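# Swap the shelf's front-right cell for the tray's new cell

## Task

Standing in front of the shelf, replace the rightmost cell in its front row with the fresh cell waiting on the tray. Set the old cell upright on the tray. Set the fresh cell upright in the freed spot, facing the same way the old one did. Slide the old cell's air hose fully over one of the fresh cell's two tubes, and seat the fresh cell's plug completely. Lids must stay on, the remaining cells must not be disturbed, no cell may tilt far or be dropped, and no wire may be pulled out of its plug or socket.

## Robot and tools

Robot: two seven-joint arms, left_arm and right_arm, each ending in a parallel-jaw gripper. The left base sits at (-0.049, +0.361, 0) m and the right at (+0.058, -0.415, 0) m, both turned almost not at all about z. Joint drive speed is capped near 1.39 rad/s for the four upper joints and 1.22 rad/s for the three wrist joints, so after a large command an arm may still be travelling when a result arrives.

Frame: the scene frame has its origin at table-top height, halfway between the nominal bases. +z is up, +x points out over the table, +y points toward left_arm. Arm names do not match image sides. On the gripper, the fingers point along its own +z and the jaws move along its own y. end_effector_position is the spot between the pads when closed; fingertips stick out about 19 mm beyond it when shut and 6 mm when fully open. Reported positions can be a few cm off, more at long reach.

The 18-number row (used by execute_actions and move): every number lies in [-1, 1]. Numbers 1-9 are left_arm: dx, dy, dz, rx, ry, rz, gripper position, force_limit, speed. Numbers 10-18 are the same nine for right_arm. Always send all 18. The six pose numbers are an offset, not a pose: they are measured along scene-frame axes from that arm's Hand target as it stood when the action or move began, and 1.0 equals 0.6 m of travel or 180 degrees of turn. rx, ry, rz form a single rotation vector, applied about the Hand target's position. Every row of one action counts from the same start, so rows do not add up, but repeating an offset in a later call moves the arm further. Sending six zeros re-requests the current Hand target. The three gripper numbers are absolute settings: position +1 is fully open (85 mm), about -0.8 brings the pads together, -1 closes until blocked. speed sets jaw speed: about 20 mm/s at -1, 85 at 0, 150 at +1. force_limit with speed sets grip strength (roughly 30 N per pad at force_limit -1 after a slow close up to 100 N at +1; a fast close from well open gives 120 to 245 N). Both start at +1. Zero is a real command, so to leave a gripper alone resend its last three values. A new force_limit or speed only takes effect when position changes by 0.01 or more.

Tools:
- execute_actions(actions, cameras): actions is a list of actions; each action is a list of up to 15 rows, one per 1/30 s step, and a short list keeps its last row for the remaining steps. Images return only for an empty list or when cameras names them (["all"], [] or names).
- move(target, speed, blend, blocking, cameras): target is one row or up to 15 rows, all offsets from the same starting Hand targets. speed is path top speed in m/s, 0.002 to 0.5 (default 0.25), one value or one per target; turning is capped at twice that in rad/s and at 0.873 rad/s. blend in metres rounds corners; 0 stops at each target. Paths are straight, end together, last at least 0.5 s and are cut off at 10 s. No obstacle avoidance. blocking=false returns after about 0.5 s while the move continues.
- wait(seconds 0 to 10, cameras): holds last commands.
- stop(cameras): brakes a running move; jaws keep moving.
- zoom_image(camera, region [x0, y0, x1, y1] pixels, at most 504 by 504): closer look at the latest image of cam_high, cam_low, cam_shelf, cam_tray, cam_left_wrist or cam_right_wrist (all 672x504).
- clear_fault(arm: left_arm or right_arm): releases a reported torque fault.
- finished_scene(scene 1, optional): ends the scene for good.

Results: per arm, end_effector_position (m) and end_effector_quat_wxyz in the scene frame; Hand target (the last commanded pose after clipping, the base for next offsets); Tool commands; gripper object_status (0 moving, 1 blocked while opening, 2 blocked while closing, meaning a grip, 3 reached the request or pads met); position_measured in counts (3 open, 78 is 60 mm, 130 is 40 mm, 180 is 20 mm, 230 pads touching); joint positions, velocities (possibly shown as within noise) and torques; Flange force along the gripper's own axes (includes held weight, has error, may read no reading); motor temperatures, a MOTOR HOT line from 60 °C and an OVER-TEMPERATURE FAULT at 75 °C, when the arm sags for 30 s or more. move adds a move: line giving the ending (done, off_target, moving, held, fault) and limits such as paced or held.

Control notes: each step, commanded orientation is clipped to within 32 degrees of the measured one. A gripper often stops short of its Hand target; waiting does not fix it, another command does, or send the gap as an extra offset. Big wrist turns can swing the elbow. To grip, send -1, keep it, and confirm status 2. An arm blocked by something keeps pushing until commanded back past its gripper.

Avoid: arms are stiff, so a target even millimetres beyond a firm contact pushes very hard; approach slowly. A joint torque beyond 104.5 N m (upper four) or 51.3 N m (wrist three), or a joint lagging 5 degrees behind plan, stops the arm until clear_fault. Arm-to-arm contact, including a gripper clamping the other arm's fingers, can end the scene; the clearance check does not always catch it. Do not drop or fling parts, grip hard on something still resting, slam into fixed items, let anything leave the table, or hold loads at full stretch long enough to overheat. Loose items may occasionally be nudged by outside pushes. Calibration for each camera (K, distortion, T_world_to_cam) is given; fixed cameras may have shifted a couple of degrees and millimetres.

Each tool is called after "Request:" as a command line: name --argument value for each argument, lists and objects as JSON in quotes; but a table of rows of numbers goes row by row, as --pt "numbers of a row", without its own name.

## Session

Request:
execute_actions --actions '[]'

Scene clock: 0.00 s.
left_arm: end_effector_position=(+0.3635, -0.0601, +0.2453) position_measured=3 object_status=3 end_effector_quat_wxyz=(+0.032, +0.736, -0.638, +0.222) | right_arm: end_effector_position=(+0.3286, -0.1242, +0.1771) position_measured=3 object_status=3 end_effector_quat_wxyz=(+0.632, -0.597, -0.465, -0.170)
Joint positions: left_arm=[1.138 0.469 -0.538 1.607 0.499 0.725 3.624] | right_arm=[-0.19 0.953 0.156 2.045 -1.277 1.592 0.819]
Joint velocities: within noise
Joint torques (N m): no reading
Motor temperatures (°C): left_arm=[29 29 24 31 40 37 48] | right_arm=[30 30 29 29 39 39 45]
Flange force (N): no reading
Hand target: left_arm +0.3635, -0.0601, +0.2453; +0.032, +0.736, -0.638, +0.222 | right_arm +0.3286, -0.1242, +0.1771; +0.632, -0.597, -0.465, -0.170
Tool commands: left_gripper/position=+1.0 left_gripper/force_limit=+1.0 left_gripper/speed=+1.0 right_gripper/position=+1.0 right_gripper/force_limit=+1.0 right_gripper/speed=+1.0

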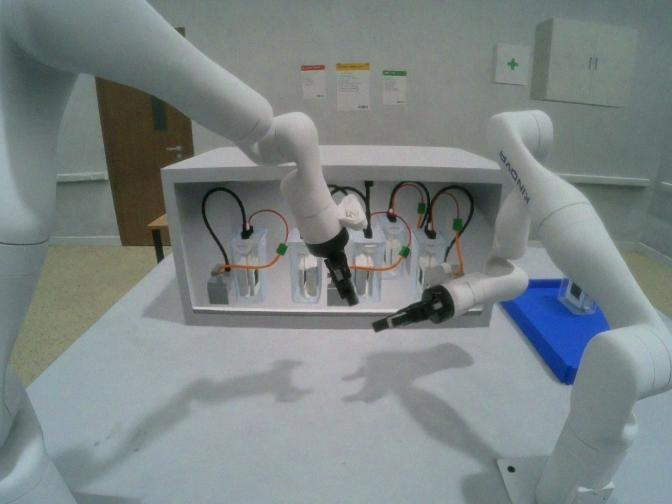

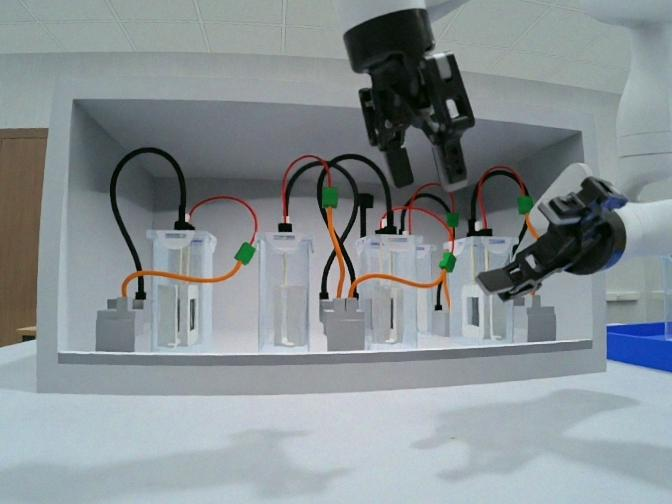

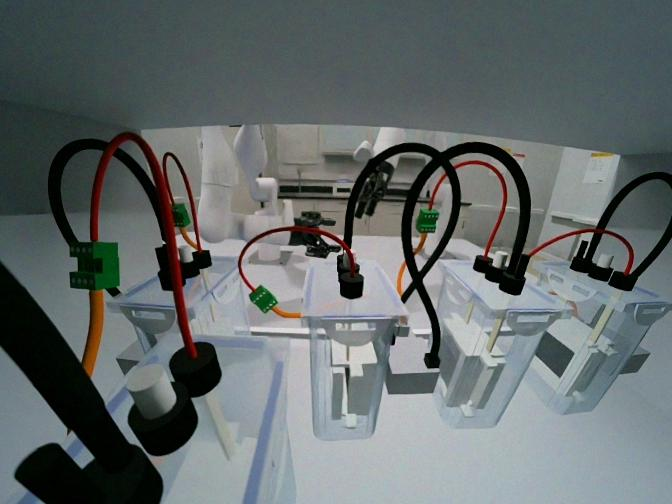

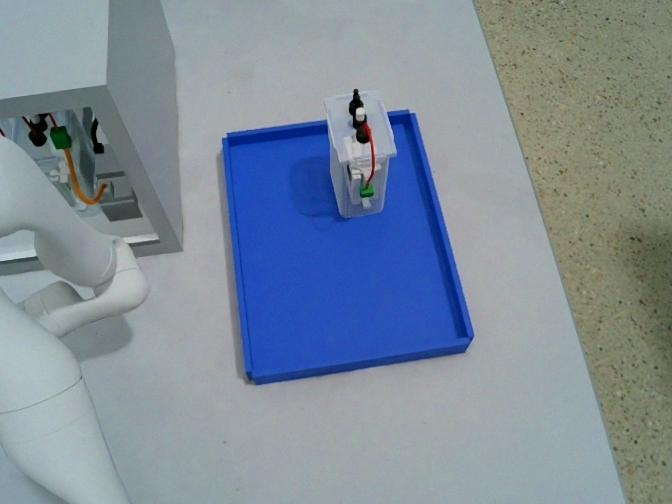

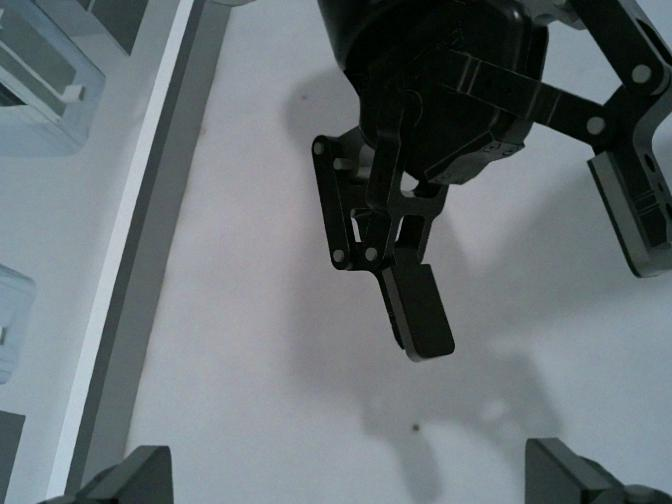

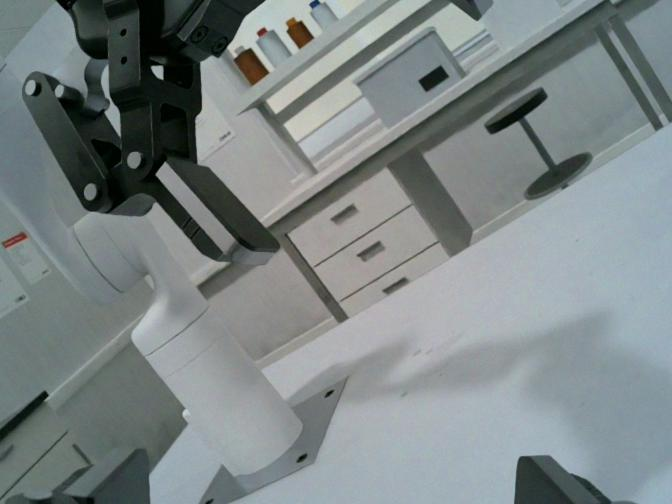

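Request:
zoom_image --camera "cam_low" --region '[400, 140, 620, 360]'

Request:
zoom_image --camera "cam_shelf" --region '[60, 120, 300, 400]'

Request:
zoom_image --camera "cam_tray" --region '[290, 70, 430, 230]'

Request:
zoom_image --camera "cam_high" --region '[330, 160, 500, 320]'

Request:
zoom_image --camera "cam_tray" --region '[0, 80, 180, 260]'

Scaled by 2.291 from the camera's 672x504 image, which has a finer 960x720 frame.

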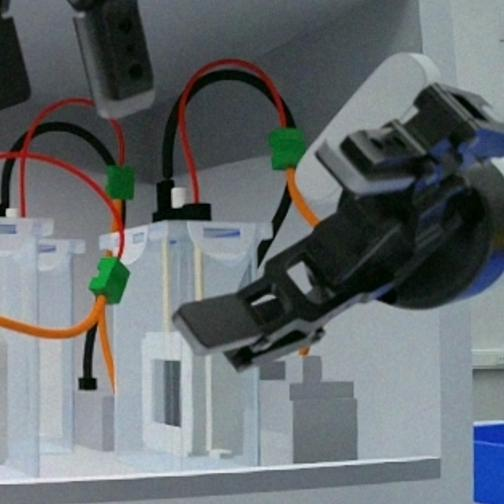

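Scaled by 1.800 from the camera's 672x504 image, which has a finer 960x720 frame.

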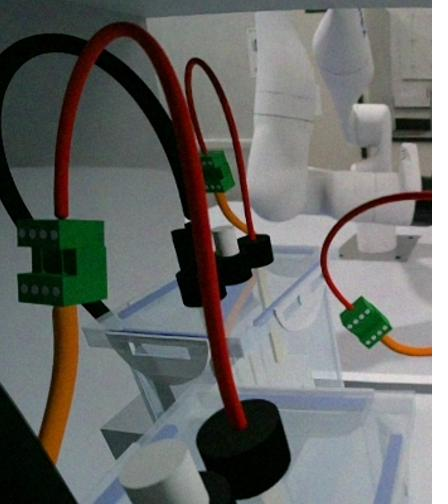

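Scaled by 3.150 from the camera's 672x504 image, which has a finer 960x720 frame.

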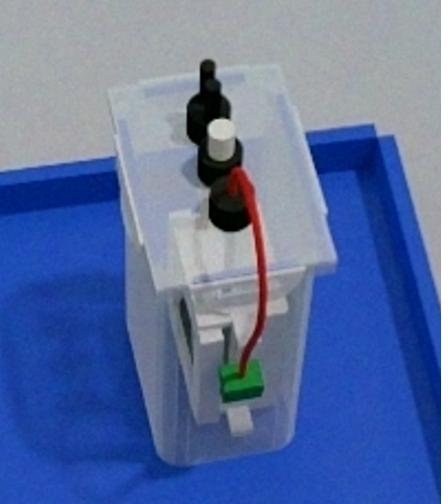

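Scaled by 2.965 from the camera's 672x504 image, which has a finer 960x720 frame.

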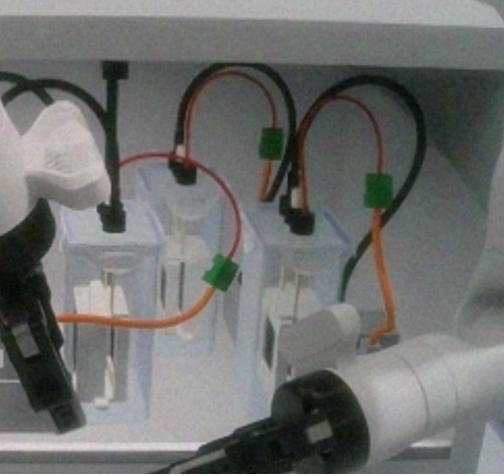

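Scaled by 2.800 from the camera's 672x504 image, which has a finer 960x720 frame.

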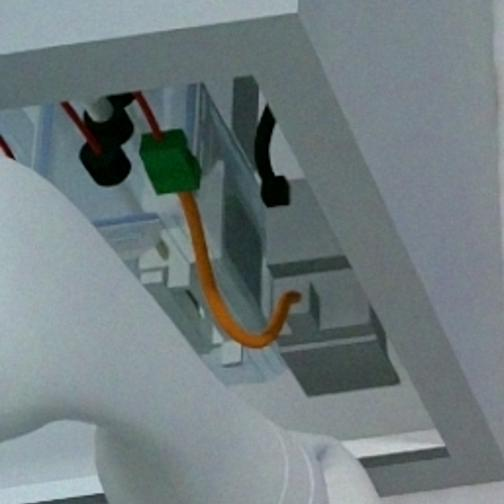

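Request:
move --target '[0.0,0.5,0.15,0,0,0,1,1,1,0.1,-0.35,0.13,-0.0893,-0.2282,-0.5864,1,1,1]' --cameras '["all"]'

Scene clock: 44.03 s.
left_arm: end_effector_position=(+0.3635, +0.2399, +0.3353) position_measured=3 object_status=3 end_effector_quat_wxyz=(+0.032, +0.736, -0.638, +0.222) | right_arm: end_effector_position=(+0.3891, -0.3346, +0.2543) position_measured=3 object_status=3 end_effector_quat_wxyz=(-0.198, +0.469, +0.137, +0.850)
Joint positions: left_arm=[0.711 0.087 -0.734 1.791 0.482 1.049 3.027] | right_arm=[1.352 2.071 -0.704 2.579 -1.546 1.004 2.87]
Joint torques (N m): left_arm=[0.78 -11.12 0.11 -8.81 0.92 -0.6 0.29] | right_arm=[-0.23 -7.93 -4.89 9.36 1.96 0.81 0.62]
Flange force (N): left_arm=[-2.6 -7.9 2.4] | right_arm=[-2.9 6.3 -5.9]
Hand target: left_arm +0.3635, +0.2399, +0.3353; +0.032, +0.736, -0.638, +0.222 | right_arm +0.3891, -0.3346, +0.2543; -0.198, +0.469, +0.137, +0.850 (not the last commanded pose)
Off the commanded pose: left_arm 0.000 m, 0 deg | right_arm 0.001 m, 42 deg; orientation clipped.
move: held (right_arm; a check stopped the path); limits=paced,held
pose unreachable (right arm): on one or more control steps of this call, first in action 0 (counted from 0), this arm could not follow its commanded pose, so it was not sent that pose on those steps. It may still have moved: this result reports where it is.
cause: moving toward the commanded pose would bring two parts of the arm too close to each other (its base and another part of the arm, with joints 1 (waist) to 6 (wrist pitch) between them, 18 mm apart when it was first held).
camera_calibration:
cam_left_wrist: T_world_to_cam=[[-0.954045, -0.152642, -0.257871, 0.471926], [-0.0548388, 0.934943, -0.350534, -0.0324358], [0.294601, -0.320284, -0.900349, 0.420102], [0, 0, 0, 1]] pos_world=[0.324698, 0.236913, 0.488565]
cam_right_wrist: T_world_to_cam=[[0.462734, -0.884459, 0.0600827, -0.490871], [0.487874, 0.197486, -0.850281, 0.14473], [0.740173, 0.422767, 0.522888, -0.135344], [0, 0, 0, 1]] pos_world=[0.25671, -0.405518, 0.223324]

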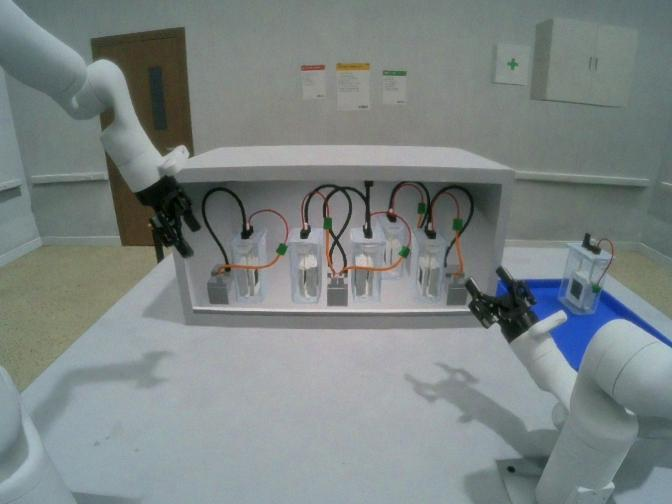

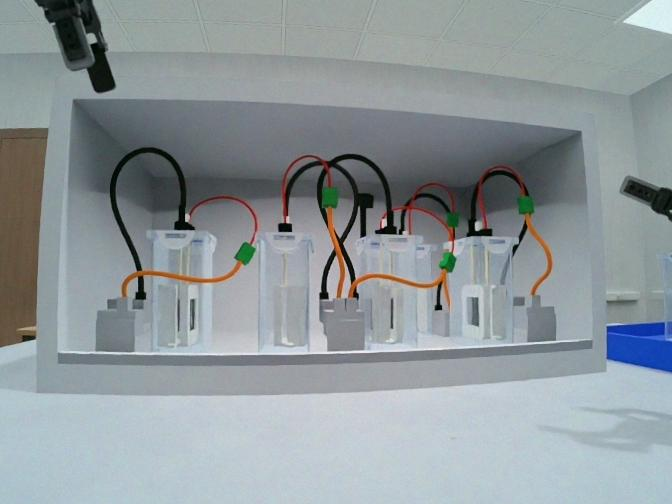

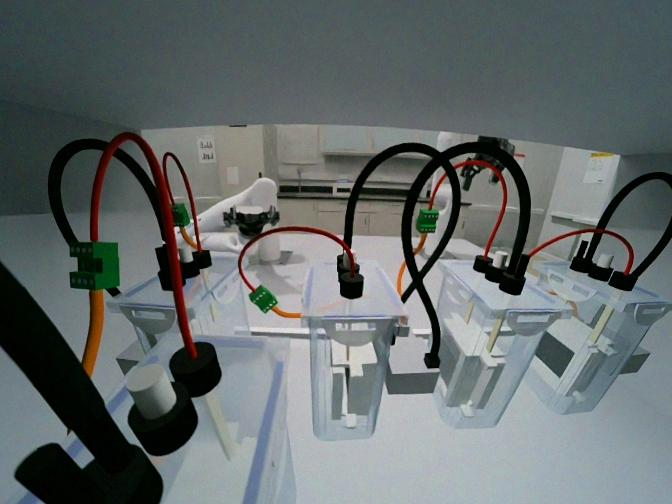

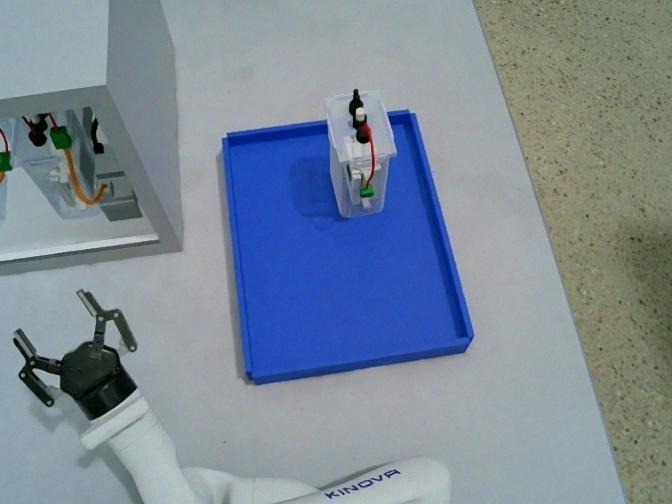

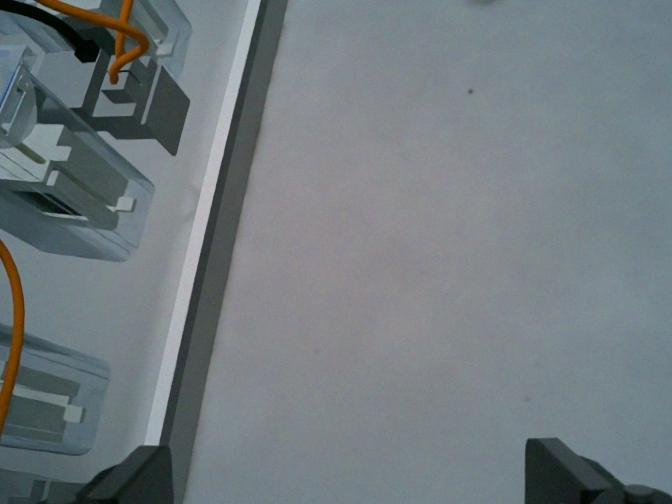

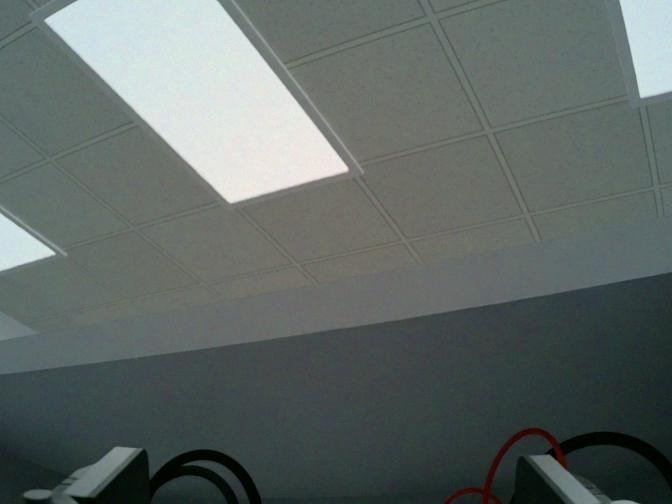

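Request:
zoom_image --camera "cam_high" --region '[350, 160, 510, 320]'

Request:
zoom_image --camera "cam_low" --region '[400, 140, 620, 360]'

Request:
zoom_image --camera "cam_tray" --region '[0, 80, 180, 260]'

Request:
zoom_image --camera "cam_high" --region '[530, 220, 650, 340]'

Scaled by 3.150 from the camera's 672x504 image, which has a finer 960x720 frame.

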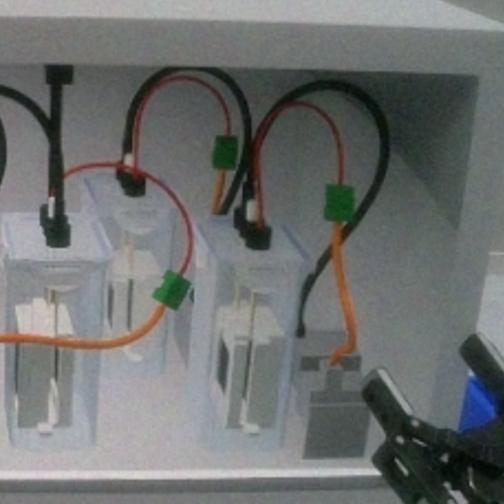

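Scaled by 2.291 from the camera's 672x504 image, which has a finer 960x720 frame.

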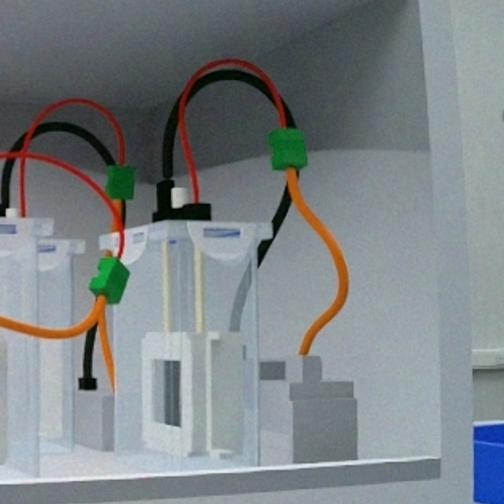

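Scaled by 2.800 from the camera's 672x504 image, which has a finer 960x720 frame.

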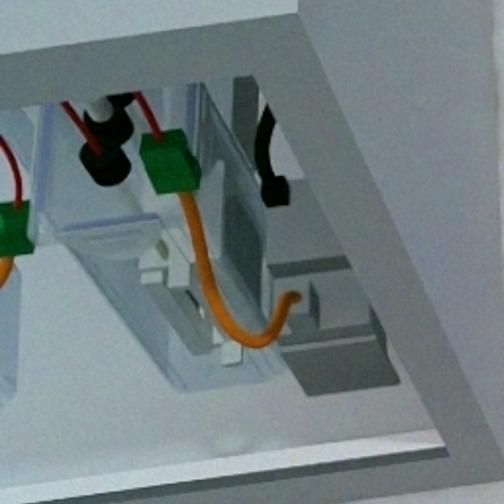

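Scaled by 4.200 from the camera's 672x504 image, which has a finer 960x720 frame.

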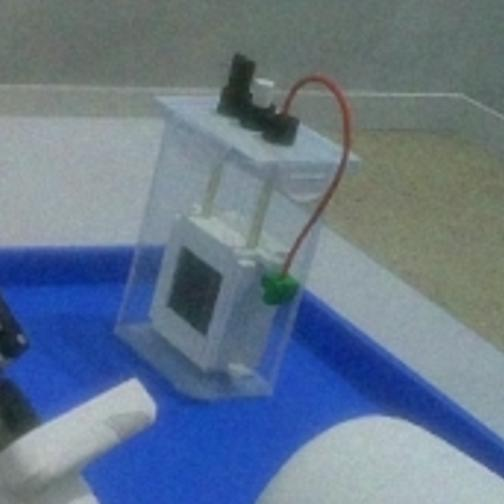

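Request:
move --target '[0,0,0,0,0,0,1,1,1,0.1,0.25,0.2,0,0,0,1,1,1]'

Scene clock: 89.17 s.
left_arm: end_effector_position=(+0.3635, +0.2399, +0.3353) position_measured=3 object_status=3 end_effector_quat_wxyz=(+0.032, +0.736, -0.638, +0.222) | right_arm: end_effector_position=(+0.4382, -0.2515, +0.3491) position_measured=3 object_status=3 end_effector_quat_wxyz=(-0.188, +0.401, +0.165, +0.881)
Joint positions: left_arm=[0.711 0.087 -0.734 1.791 0.482 1.049 3.027] | right_arm=[0.822 2.122 -1.308 2.569 -2.022 1.034 3.324]
Joint torques (N m): left_arm=[0.83 -11.1 0.11 -8.8 0.91 -0.6 0.28] | right_arm=[-26.96 31.42 -5.33 5.54 1.94 -0.01 0.55]
Flange force (N): left_arm=[-2.6 -8.0 2.3] | right_arm=[11.4 199.4 -15.6]
Flange force when the fault began (N): right_arm=[1.4 363.5 -50.0]
Hand target: left_arm +0.3635, +0.2399, +0.3353; +0.032, +0.736, -0.638, +0.222 | right_arm +0.4382, -0.2515, +0.3491; -0.188, +0.401, +0.165, +0.881 (not the last commanded pose)
Tool commands: left_gripper/position=+1.0 left_gripper/force_limit=+1.0 left_gripper/speed=+1.0 right_gripper/position=+1.0 right_gripper/force_limit=+1.0 right_gripper/speed=+1.0
Off the commanded pose: left_arm 0.000 m, 0 deg | right_arm 0.072 m, 9 deg.
TORQUE FAULT: joint 1 (waist) of the right arm strayed more than 5 degrees from its planned motion, and that arm stopped. A torque fault puts only its own arm into a fault stop. That arm's remaining commands of this call were not run. That arm may still press on what stopped it. That arm is still stopped at the end of this call. While its stop runs, that arm takes no new command, but its gripper still runs the gripper command that each later call begins with.
CLEAR FAULT: the right arm stays stopped (ARMSTATE_IN_FAULT) until you call clear_fault(arm="right_arm").
TORQUE WARNING: the torque sensor of joint 1 (waist) of the right arm reached its warning level (56.7 N m).
move: fault (right_arm)

Request:
execute_actions --actions '[]'

Scene clock: 91.30 s.
left_arm: end_effector_position=(+0.3635, +0.2399, +0.3353) position_measured=3 object_status=3 end_effector_quat_wxyz=(+0.032, +0.736, -0.638, +0.222) | right_arm: end_effector_position=(+0.4382, -0.2515, +0.3491) position_measured=3 object_status=3 end_effector_quat_wxyz=(-0.188, +0.401, +0.165, +0.881)
Joint positions: left_arm=[0.711 0.087 -0.734 1.791 0.482 1.049 3.027] | right_arm=[0.822 2.122 -1.308 2.569 -2.022 1.034 3.324]
Joint velocities: within noise
Joint torques (N m): left_arm=[0.81 -11.1 0.11 -8.79 0.93 -0.6 0.27] | right_arm=[-26.95 31.4 -5.37 5.44 1.92 -0.03 0.56]
Motor temperatures (°C): left_arm=[29 30 24 32 39 37 48] | right_arm=[30 32 29 29 39 39 45]
Flange force (N): left_arm=[-2.5 -7.9 2.3] | right_arm=[11.6 199.2 -15.9]
Hand target: left_arm +0.3635, +0.2399, +0.3353; +0.032, +0.736, -0.638, +0.222 | right_arm +0.4382, -0.2515, +0.3491; -0.188, +0.401, +0.165, +0.881 (not the last commanded pose)
Tool commands: left_gripper/position=+1.0 left_gripper/force_limit=+1.0 left_gripper/speed=+1.0 right_gripper/position=+1.0 right_gripper/force_limit=+1.0 right_gripper/speed=+1.0
Off the commanded pose: left_arm 0.000 m, 0 deg | right_arm 0.072 m, 9 deg.
TORQUE FAULT, CONTINUED: the right arm was still stopped when this call began, by the torque fault of joint 1 (waist) that an earlier result reported. That arm is still stopped at the end of this call. While its stop runs, that arm takes no new command, but its gripper still runs the gripper command that each later call begins with.
CLEAR FAULT: the right arm stays stopped (ARMSTATE_IN_FAULT) until you call clear_fault(arm="right_arm").
camera_calibration:
cam_left_wrist: T_world_to_cam=[[-0.954045, -0.152642, -0.257871, 0.471926], [-0.0548388, 0.934943, -0.350534, -0.0324358], [0.294601, -0.320284, -0.900349, 0.420102], [0, 0, 0, 1]] pos_world=[0.324698, 0.236913, 0.488565]
cam_right_wrist: T_world_to_cam=[[0.459551, -0.874996, 0.152302, -0.474201], [0.613479, 0.188727, -0.766828, 0.0985335], [0.642228, 0.44583, 0.623521, -0.242711], [0, 0, 0, 1]] pos_world=[0.313347, -0.325312, 0.299115]

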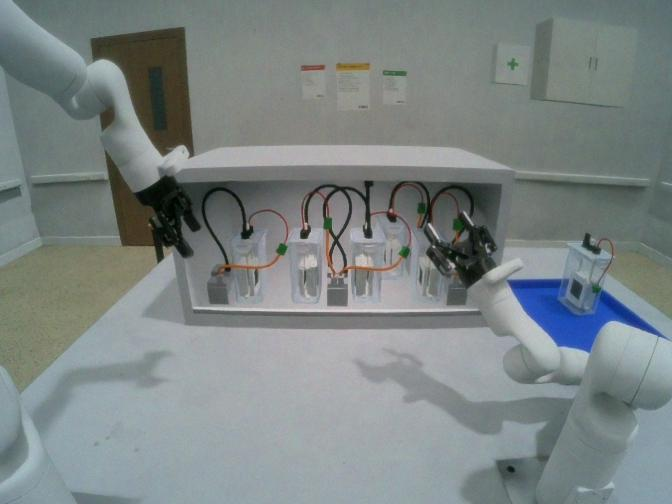

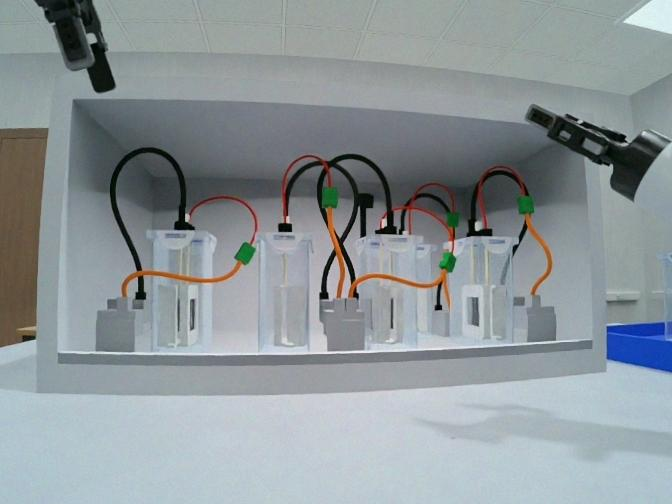

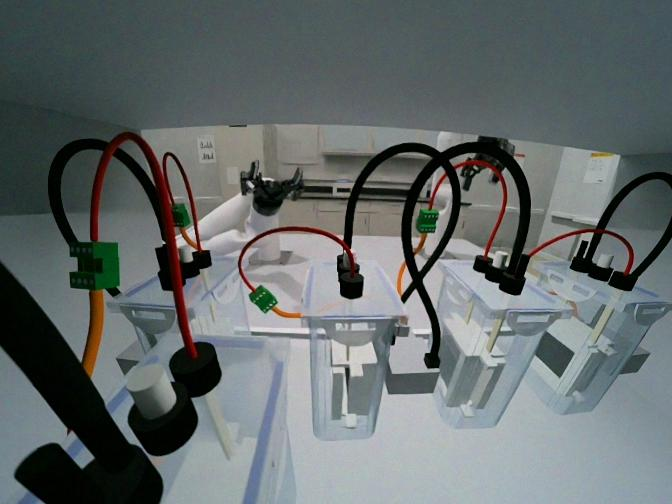

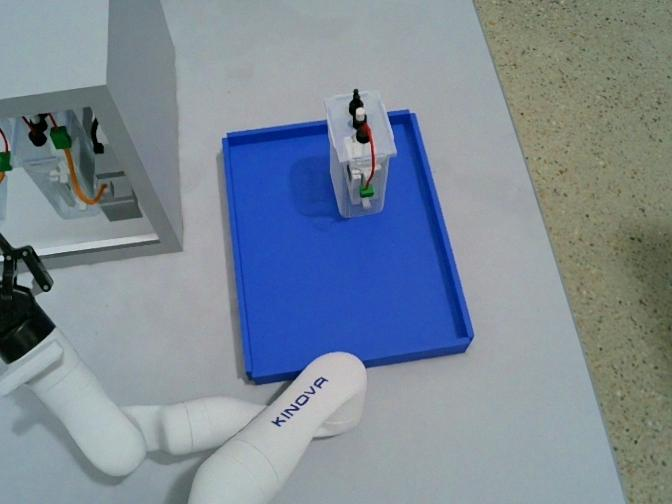

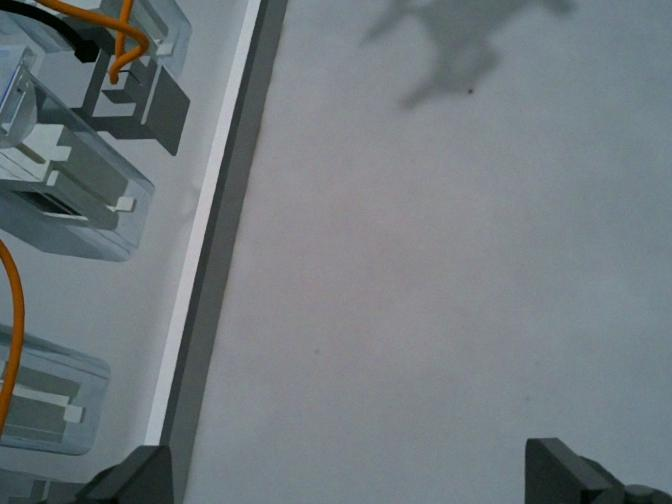

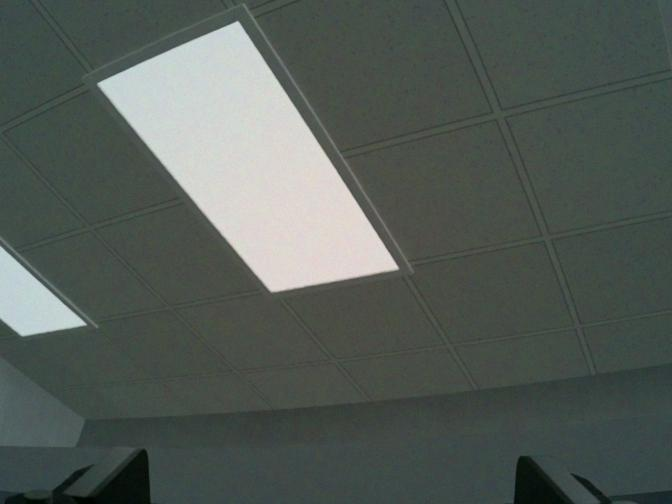

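Request:
clear_fault --arm "right_arm"

Request:
move --target '[0,0,0,0,0,0,1,1,1,0.0,-0.15,-0.05,0,0,0,1,1,1]' --speed 0.1

Request:
move --target '[0,0,0,0,0,0,1,1,1,0.1,-0.35,0.15,0,0,0,1,1,1]' --speed 0.15 --cameras '["cam_high", "cam_tray"]'

Scene clock: 96.40 s.
left_arm: end_effector_position=(+0.3635, +0.2399, +0.3353) position_measured=3 object_status=3 end_effector_quat_wxyz=(+0.032, +0.736, -0.638, +0.222) | right_arm: end_effector_position=(+0.4382, -0.2515, +0.3491) position_measured=3 object_status=3 end_effector_quat_wxyz=(-0.188, +0.401, +0.165, +0.881)
Joint positions: left_arm=[0.711 0.087 -0.734 1.791 0.482 1.049 3.027] | right_arm=[0.822 2.122 -1.308 2.569 -2.022 1.034 3.324]
Joint torques (N m): left_arm=[0.81 -11.13 0.12 -8.77 0.92 -0.63 0.29] | right_arm=[-26.9 31.38 -5.37 5.47 1.87 -0.03 0.55]
Flange force (N): left_arm=[-2.6 -8.2 2.3] | right_arm=[11.4 198.9 -15.9]
Hand target: left_arm +0.3635, +0.2399, +0.3353; +0.032, +0.736, -0.638, +0.222 | right_arm +0.4382, -0.2515, +0.3491; -0.188, +0.401, +0.165, +0.881 (not the last commanded pose)
Tool commands: left_gripper/position=+1.0 left_gripper/force_limit=+1.0 left_gripper/speed=+1.0 right_gripper/position=+1.0 right_gripper/force_limit=+1.0 right_gripper/speed=+1.0
Off the commanded pose: left_arm 0.000 m, 0 deg | right_arm 0.072 m, 9 deg.
TORQUE FAULT, CONTINUED: the right arm's stop, for the torque fault of joint 1 (waist) that an earlier result reported, is over. The call counts as one of the actions that you can send in this scene. That arm's target is now where it stood when the stop ended, not its last command. That arm's gripper keeps its grip as last carried out, and that arm accepts commands again: back off and push less far.
CLEAR FAULT: your call cleared the right arm's torque fault.

Scene clock: 97.97 s.
left_arm: end_effector_position=(+0.3635, +0.2399, +0.3353) position_measured=3 object_status=3 end_effector_quat_wxyz=(+0.032, +0.736, -0.638, +0.222) | right_arm: end_effector_position=(+0.4382, -0.3415, +0.3191) position_measured=3 object_status=3 end_effector_quat_wxyz=(-0.188, +0.401, +0.165, +0.881)
Joint positions: left_arm=[0.711 0.087 -0.734 1.791 0.482 1.049 3.027] | right_arm=[1.288 2.027 -1.122 2.488 -1.674 0.826 2.752]
Joint torques (N m): left_arm=[0.81 -11.13 0.09 -8.8 0.92 -0.64 0.3] | right_arm=[-0.22 -9.65 -6.6 6.89 1.28 1.12 0.45]
Flange force (N): left_arm=[-2.6 -8.1 2.3] | right_arm=[-2.8 3.9 -4.7]
Hand target: left_arm +0.3635, +0.2399, +0.3353; +0.032, +0.736, -0.638, +0.222 | right_arm +0.4382, -0.3415, +0.3191; -0.188, +0.401, +0.165, +0.881
Off the commanded pose: left_arm 0.000 m, 0 deg | right_arm 0.000 m, 0 deg.
move: done

Scene clock: 100.10 s.
left_arm: end_effector_position=(+0.3635, +0.2399, +0.3353) position_measured=3 object_status=3 end_effector_quat_wxyz=(+0.032, +0.736, -0.638, +0.222) | right_arm: end_effector_position=(+0.4982, -0.5515, +0.4091) position_measured=3 object_status=3 end_effector_quat_wxyz=(-0.188, +0.401, +0.165, +0.881)
Joint positions: left_arm=[0.711 0.087 -0.734 1.791 0.482 1.049 3.027] | right_arm=[1.61 1.546 -1.333 2.095 -1.367 0.897 1.62]
Joint torques (N m): left_arm=[0.83 -11.12 0.14 -8.78 0.94 -0.62 0.3] | right_arm=[-0.04 -14.22 -9.7 1.8 -0.07 2.13 0.56]
Flange force (N): left_arm=[-2.7 -8.1 2.3] | right_arm=[-0.1 4.2 -1.5]
Hand target: left_arm +0.3635, +0.2399, +0.3353; +0.032, +0.736, -0.638, +0.222 | right_arm +0.4983, -0.5515, +0.4091; -0.188, +0.401, +0.165, +0.881
Off the commanded pose: left_arm 0.000 m, 0 deg | right_arm 0.000 m, 0 deg.
move: done
Images, in order (width x height): cam_high 672x504, cam_tray 672x504.

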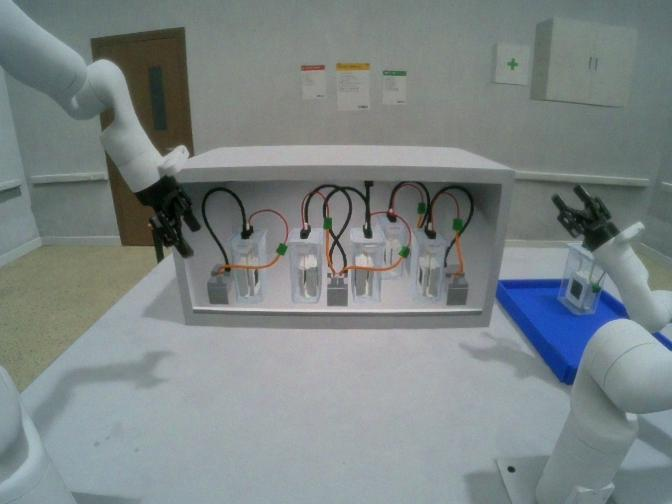

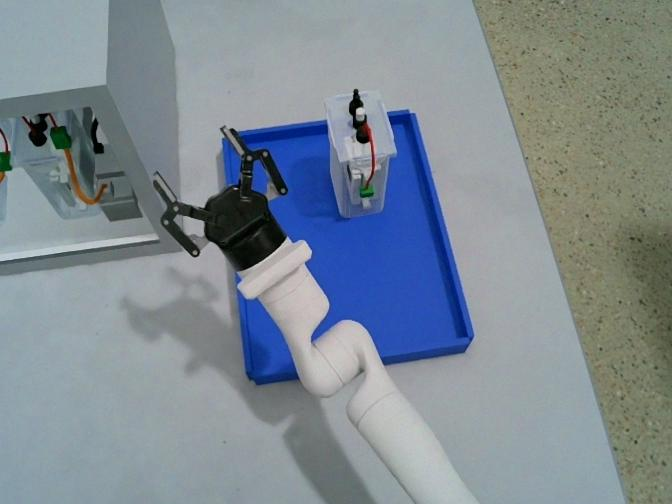

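Request:
move --target '[0,0,0,0,0,0,1,1,1,-0.08,0.2,0.0,-0.0106,0.2231,-0.1641,1,1,1]' --speed 0.15 --cameras '["cam_high", "cam_tray", "cam_right_wrist"]'

Scene clock: 114.10 s.
left_arm: end_effector_position=(+0.3635, +0.2399, +0.3353) position_measured=3 object_status=3 end_effector_quat_wxyz=(+0.032, +0.736, -0.638, +0.222) | right_arm: end_effector_position=(+0.4507, -0.4318, +0.4099) position_measured=3 object_status=3 end_effector_quat_wxyz=(-0.031, +0.787, +0.031, +0.616)
Joint positions: left_arm=[0.711 0.087 -0.734 1.791 0.482 1.049 3.027] | right_arm=[2.698 0.429 -2.646 2.579 -3.01 0.372 1.655]
Joint torques (N m): left_arm=[0.8 -11.11 0.13 -8.81 0.92 -0.61 0.31] | right_arm=[-0.18 1.46 -1.94 -9.58 0.13 2.68 0.57]
Flange force (N): left_arm=[-2.7 -8.0 2.4] | right_arm=[-1.2 2.2 3.8]
Hand target: left_arm +0.3635, +0.2399, +0.3353; +0.032, +0.736, -0.638, +0.222 | right_arm +0.4502, -0.4315, +0.4090; +0.000, +0.707, +0.000, +0.707
Off the commanded pose: left_arm 0.000 m, 0 deg | right_arm 0.001 m, 15 deg.
joint sent to its limit (right arm) — joint 4 (elbow), upper limit, where the elbow is as bent as it goes. The joint targets are off in orientation, not in position.
move: off_target (right_arm)
camera_calibration:
cam_right_wrist: T_world_to_cam=[[0.0934917, -0.99562, -0.000358171, -0.471498], [-0.237729, -0.0219741, -0.971083, 0.547999], [0.966822, 0.0908733, -0.238742, -0.154462], [0, 0, 0, 1]] pos_world=[0.323693, -0.443354, 0.495107]
Images, in order (width x height): cam_high 672x504, cam_tray 672x504, cam_right_wrist 672x504.

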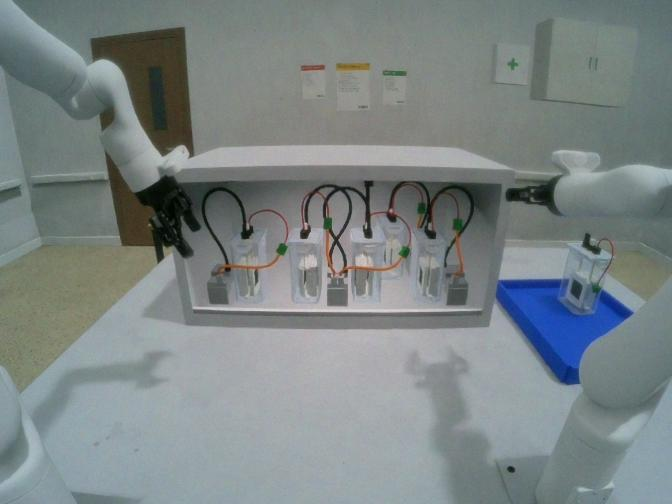

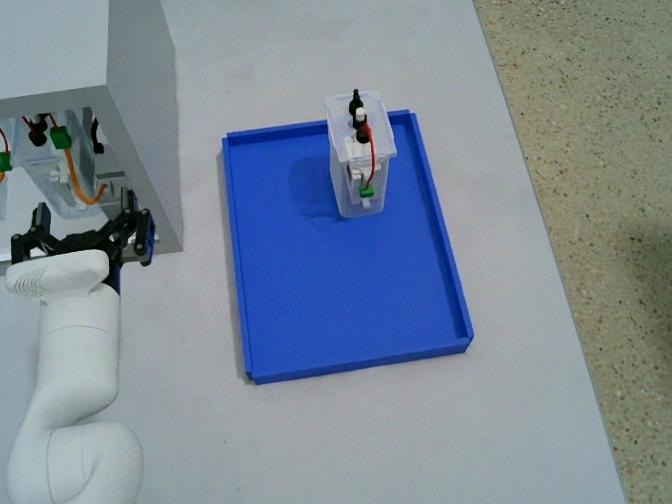

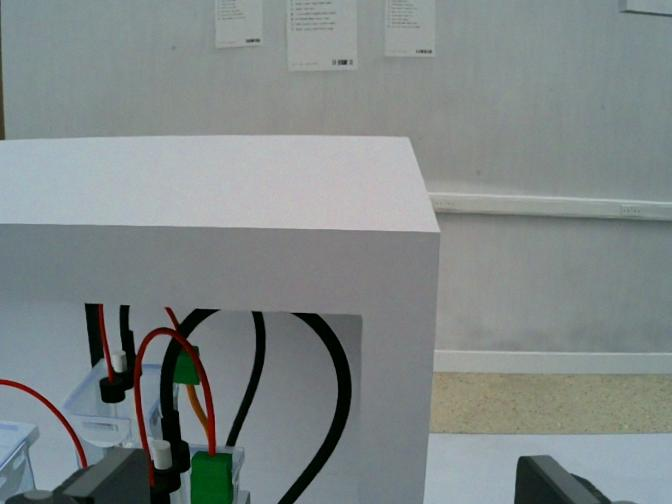

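Request:
move --target '[0,0,0,0,0,0,1,1,1,0.08,0.13,-0.2,0,0,0,1,1,1]' --speed 0.15 --cameras '["cam_high", "cam_tray", "cam_right_wrist", "cam_low"]'

Scene clock: 122.90 s.
left_arm: end_effector_position=(+0.3635, +0.2399, +0.3353) position_measured=3 object_status=3 end_effector_quat_wxyz=(+0.032, +0.736, -0.638, +0.222) | right_arm: end_effector_position=(+0.4990, -0.3527, +0.2893) position_measured=3 object_status=3 end_effector_quat_wxyz=(+0.119, +0.716, -0.116, +0.678)
Joint positions: left_arm=[0.711 0.087 -0.734 1.791 0.482 1.049 3.027] | right_arm=[1.712 -0.887 -2.281 2.579 -4.108 1.021 1.162]
Joint torques (N m): left_arm=[0.81 -11.14 0.11 -8.8 0.93 -0.59 0.28] | right_arm=[-0.16 11.81 4.54 0.36 -0.86 2.56 0.48]
Flange force (N): left_arm=[-2.6 -8.0 2.4] | right_arm=[-3.6 0.0 1.5]
Hand target: left_arm +0.3635, +0.2399, +0.3353; +0.032, +0.736, -0.638, +0.222 | right_arm +0.4982, -0.3535, +0.2891; +0.000, +0.707, +0.000, +0.707
Off the commanded pose: left_arm 0.000 m, 0 deg | right_arm 0.001 m, 19 deg.
joint sent to its limit (right arm) — joint 4 (elbow), upper limit, where the elbow is as bent as it goes. The joint targets are off in orientation, not in position.
move: off_target (right_arm)
camera_calibration:
cam_right_wrist: T_world_to_cam=[[-0.322421, -0.946315, 0.0230719, -0.179079], [-0.0559168, -0.00529081, -0.998421, 0.367127], [0.944943, -0.323202, -0.051209, -0.426513], [0, 0, 0, 1]] pos_world=[0.36582, -0.305373, 0.348838]
Images, in order (width x height): cam_high 672x504, cam_low 672x504, cam_tray 672x504, cam_right_wrist 672x504.

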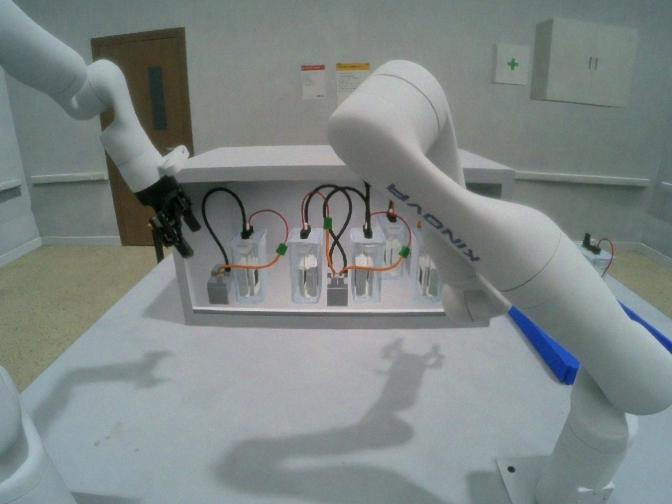

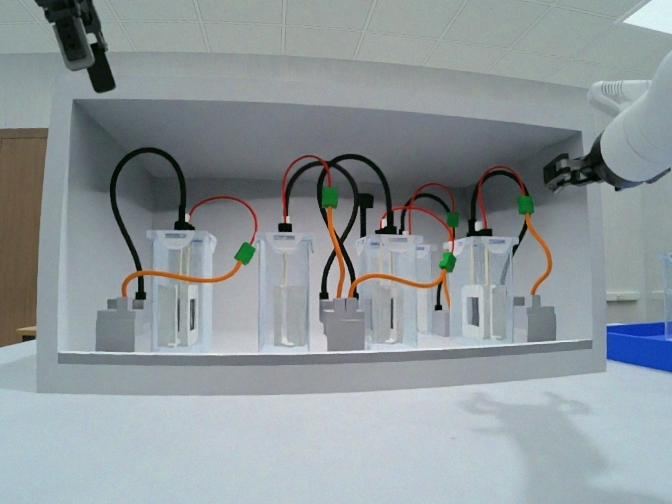

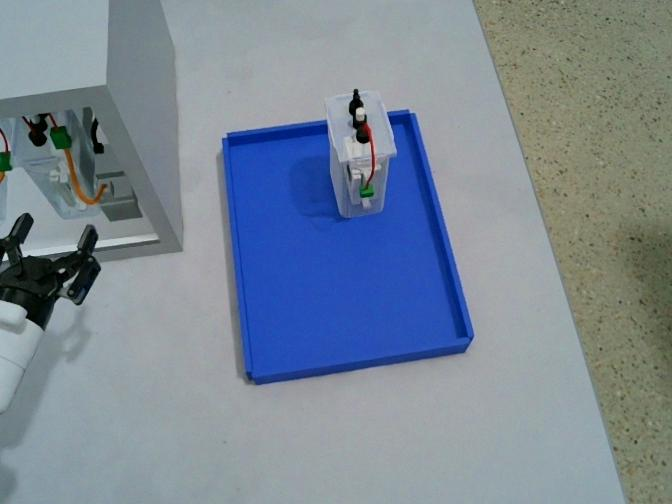

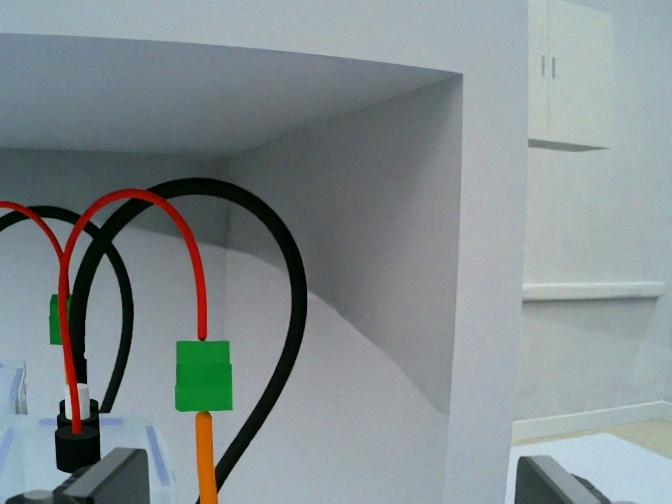

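Request:
zoom_image --camera "cam_right_wrist" --region '[0, 160, 320, 504]'

Scaled by 1.465.

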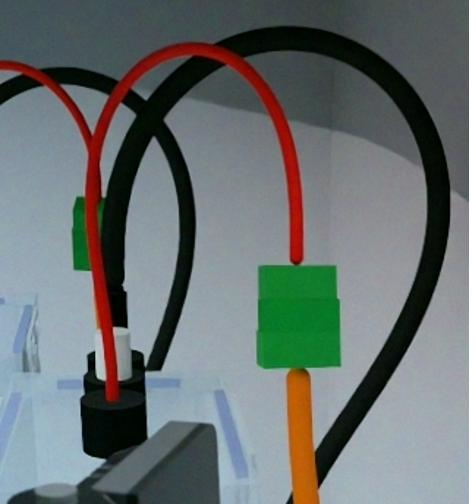

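Request:
move --target '[0,0,0,0,0,0,1,1,1,-0.1,0.3,0.1,0.0893,0.2282,0.5864,1,1,1]' --speed 0.15 --cameras '["cam_high", "cam_tray"]'

Scene clock: 188.23 s.
left_arm: end_effector_position=(+0.3635, +0.2399, +0.3353) position_measured=3 object_status=3 end_effector_quat_wxyz=(+0.032, +0.736, -0.638, +0.222) | right_arm: end_effector_position=(+0.4241, -0.1842, +0.3439) position_measured=3 object_status=3 end_effector_quat_wxyz=(+0.625, -0.598, -0.472, -0.171)
Joint positions: left_arm=[0.711 0.087 -0.734 1.791 0.482 1.049 3.027] | right_arm=[0.713 1.601 -2.007 1.639 -2.749 -1.185 1.949]
Joint torques (N m): left_arm=[0.85 -11.11 0.12 -8.84 0.92 -0.61 0.29] | right_arm=[-57.02 27.25 37.47 -65.68 -0.74 1.44 0.59]
Flange force (N): left_arm=[-2.7 -7.9 2.4] | right_arm=[-141.1 -303.9 39.2]
Hand target: left_arm +0.3635, +0.2399, +0.3353; +0.032, +0.736, -0.638, +0.222 | right_arm +0.4382, -0.1735, +0.3491; +0.632, -0.596, -0.465, -0.170
Off the commanded pose: left_arm 0.000 m, 0 deg | right_arm 0.018 m, 1 deg.
TORQUE WARNING: the torque sensor of joint 4 (elbow) of the right arm reached its warning level (56.7 N m). A warning alone does not stop the arm.
move: off_target (right_arm)
Images, in order (width x height): cam_high 672x504, cam_tray 672x504.

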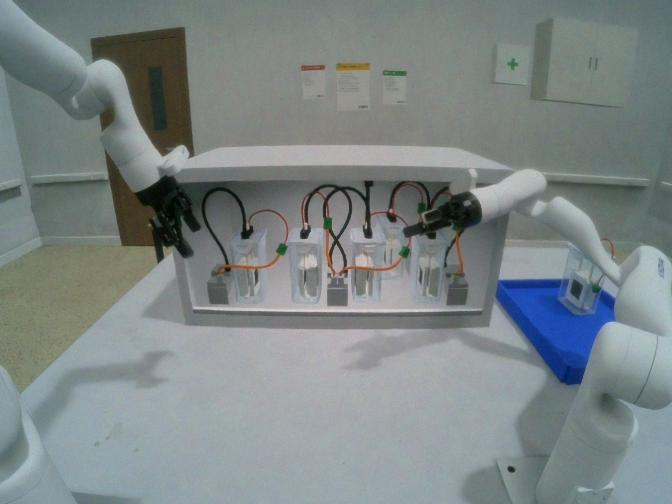

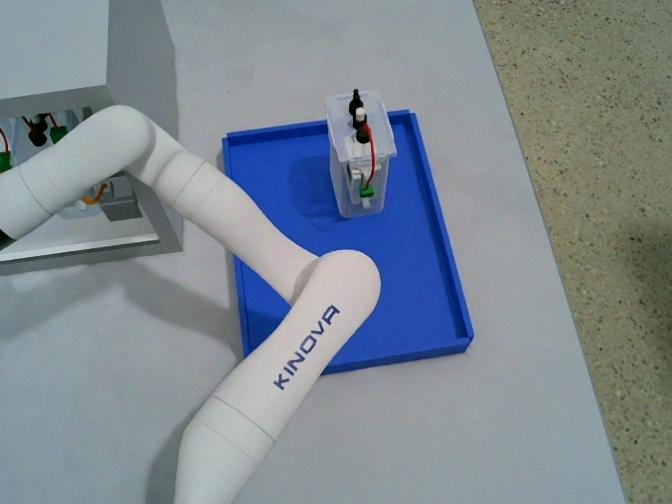

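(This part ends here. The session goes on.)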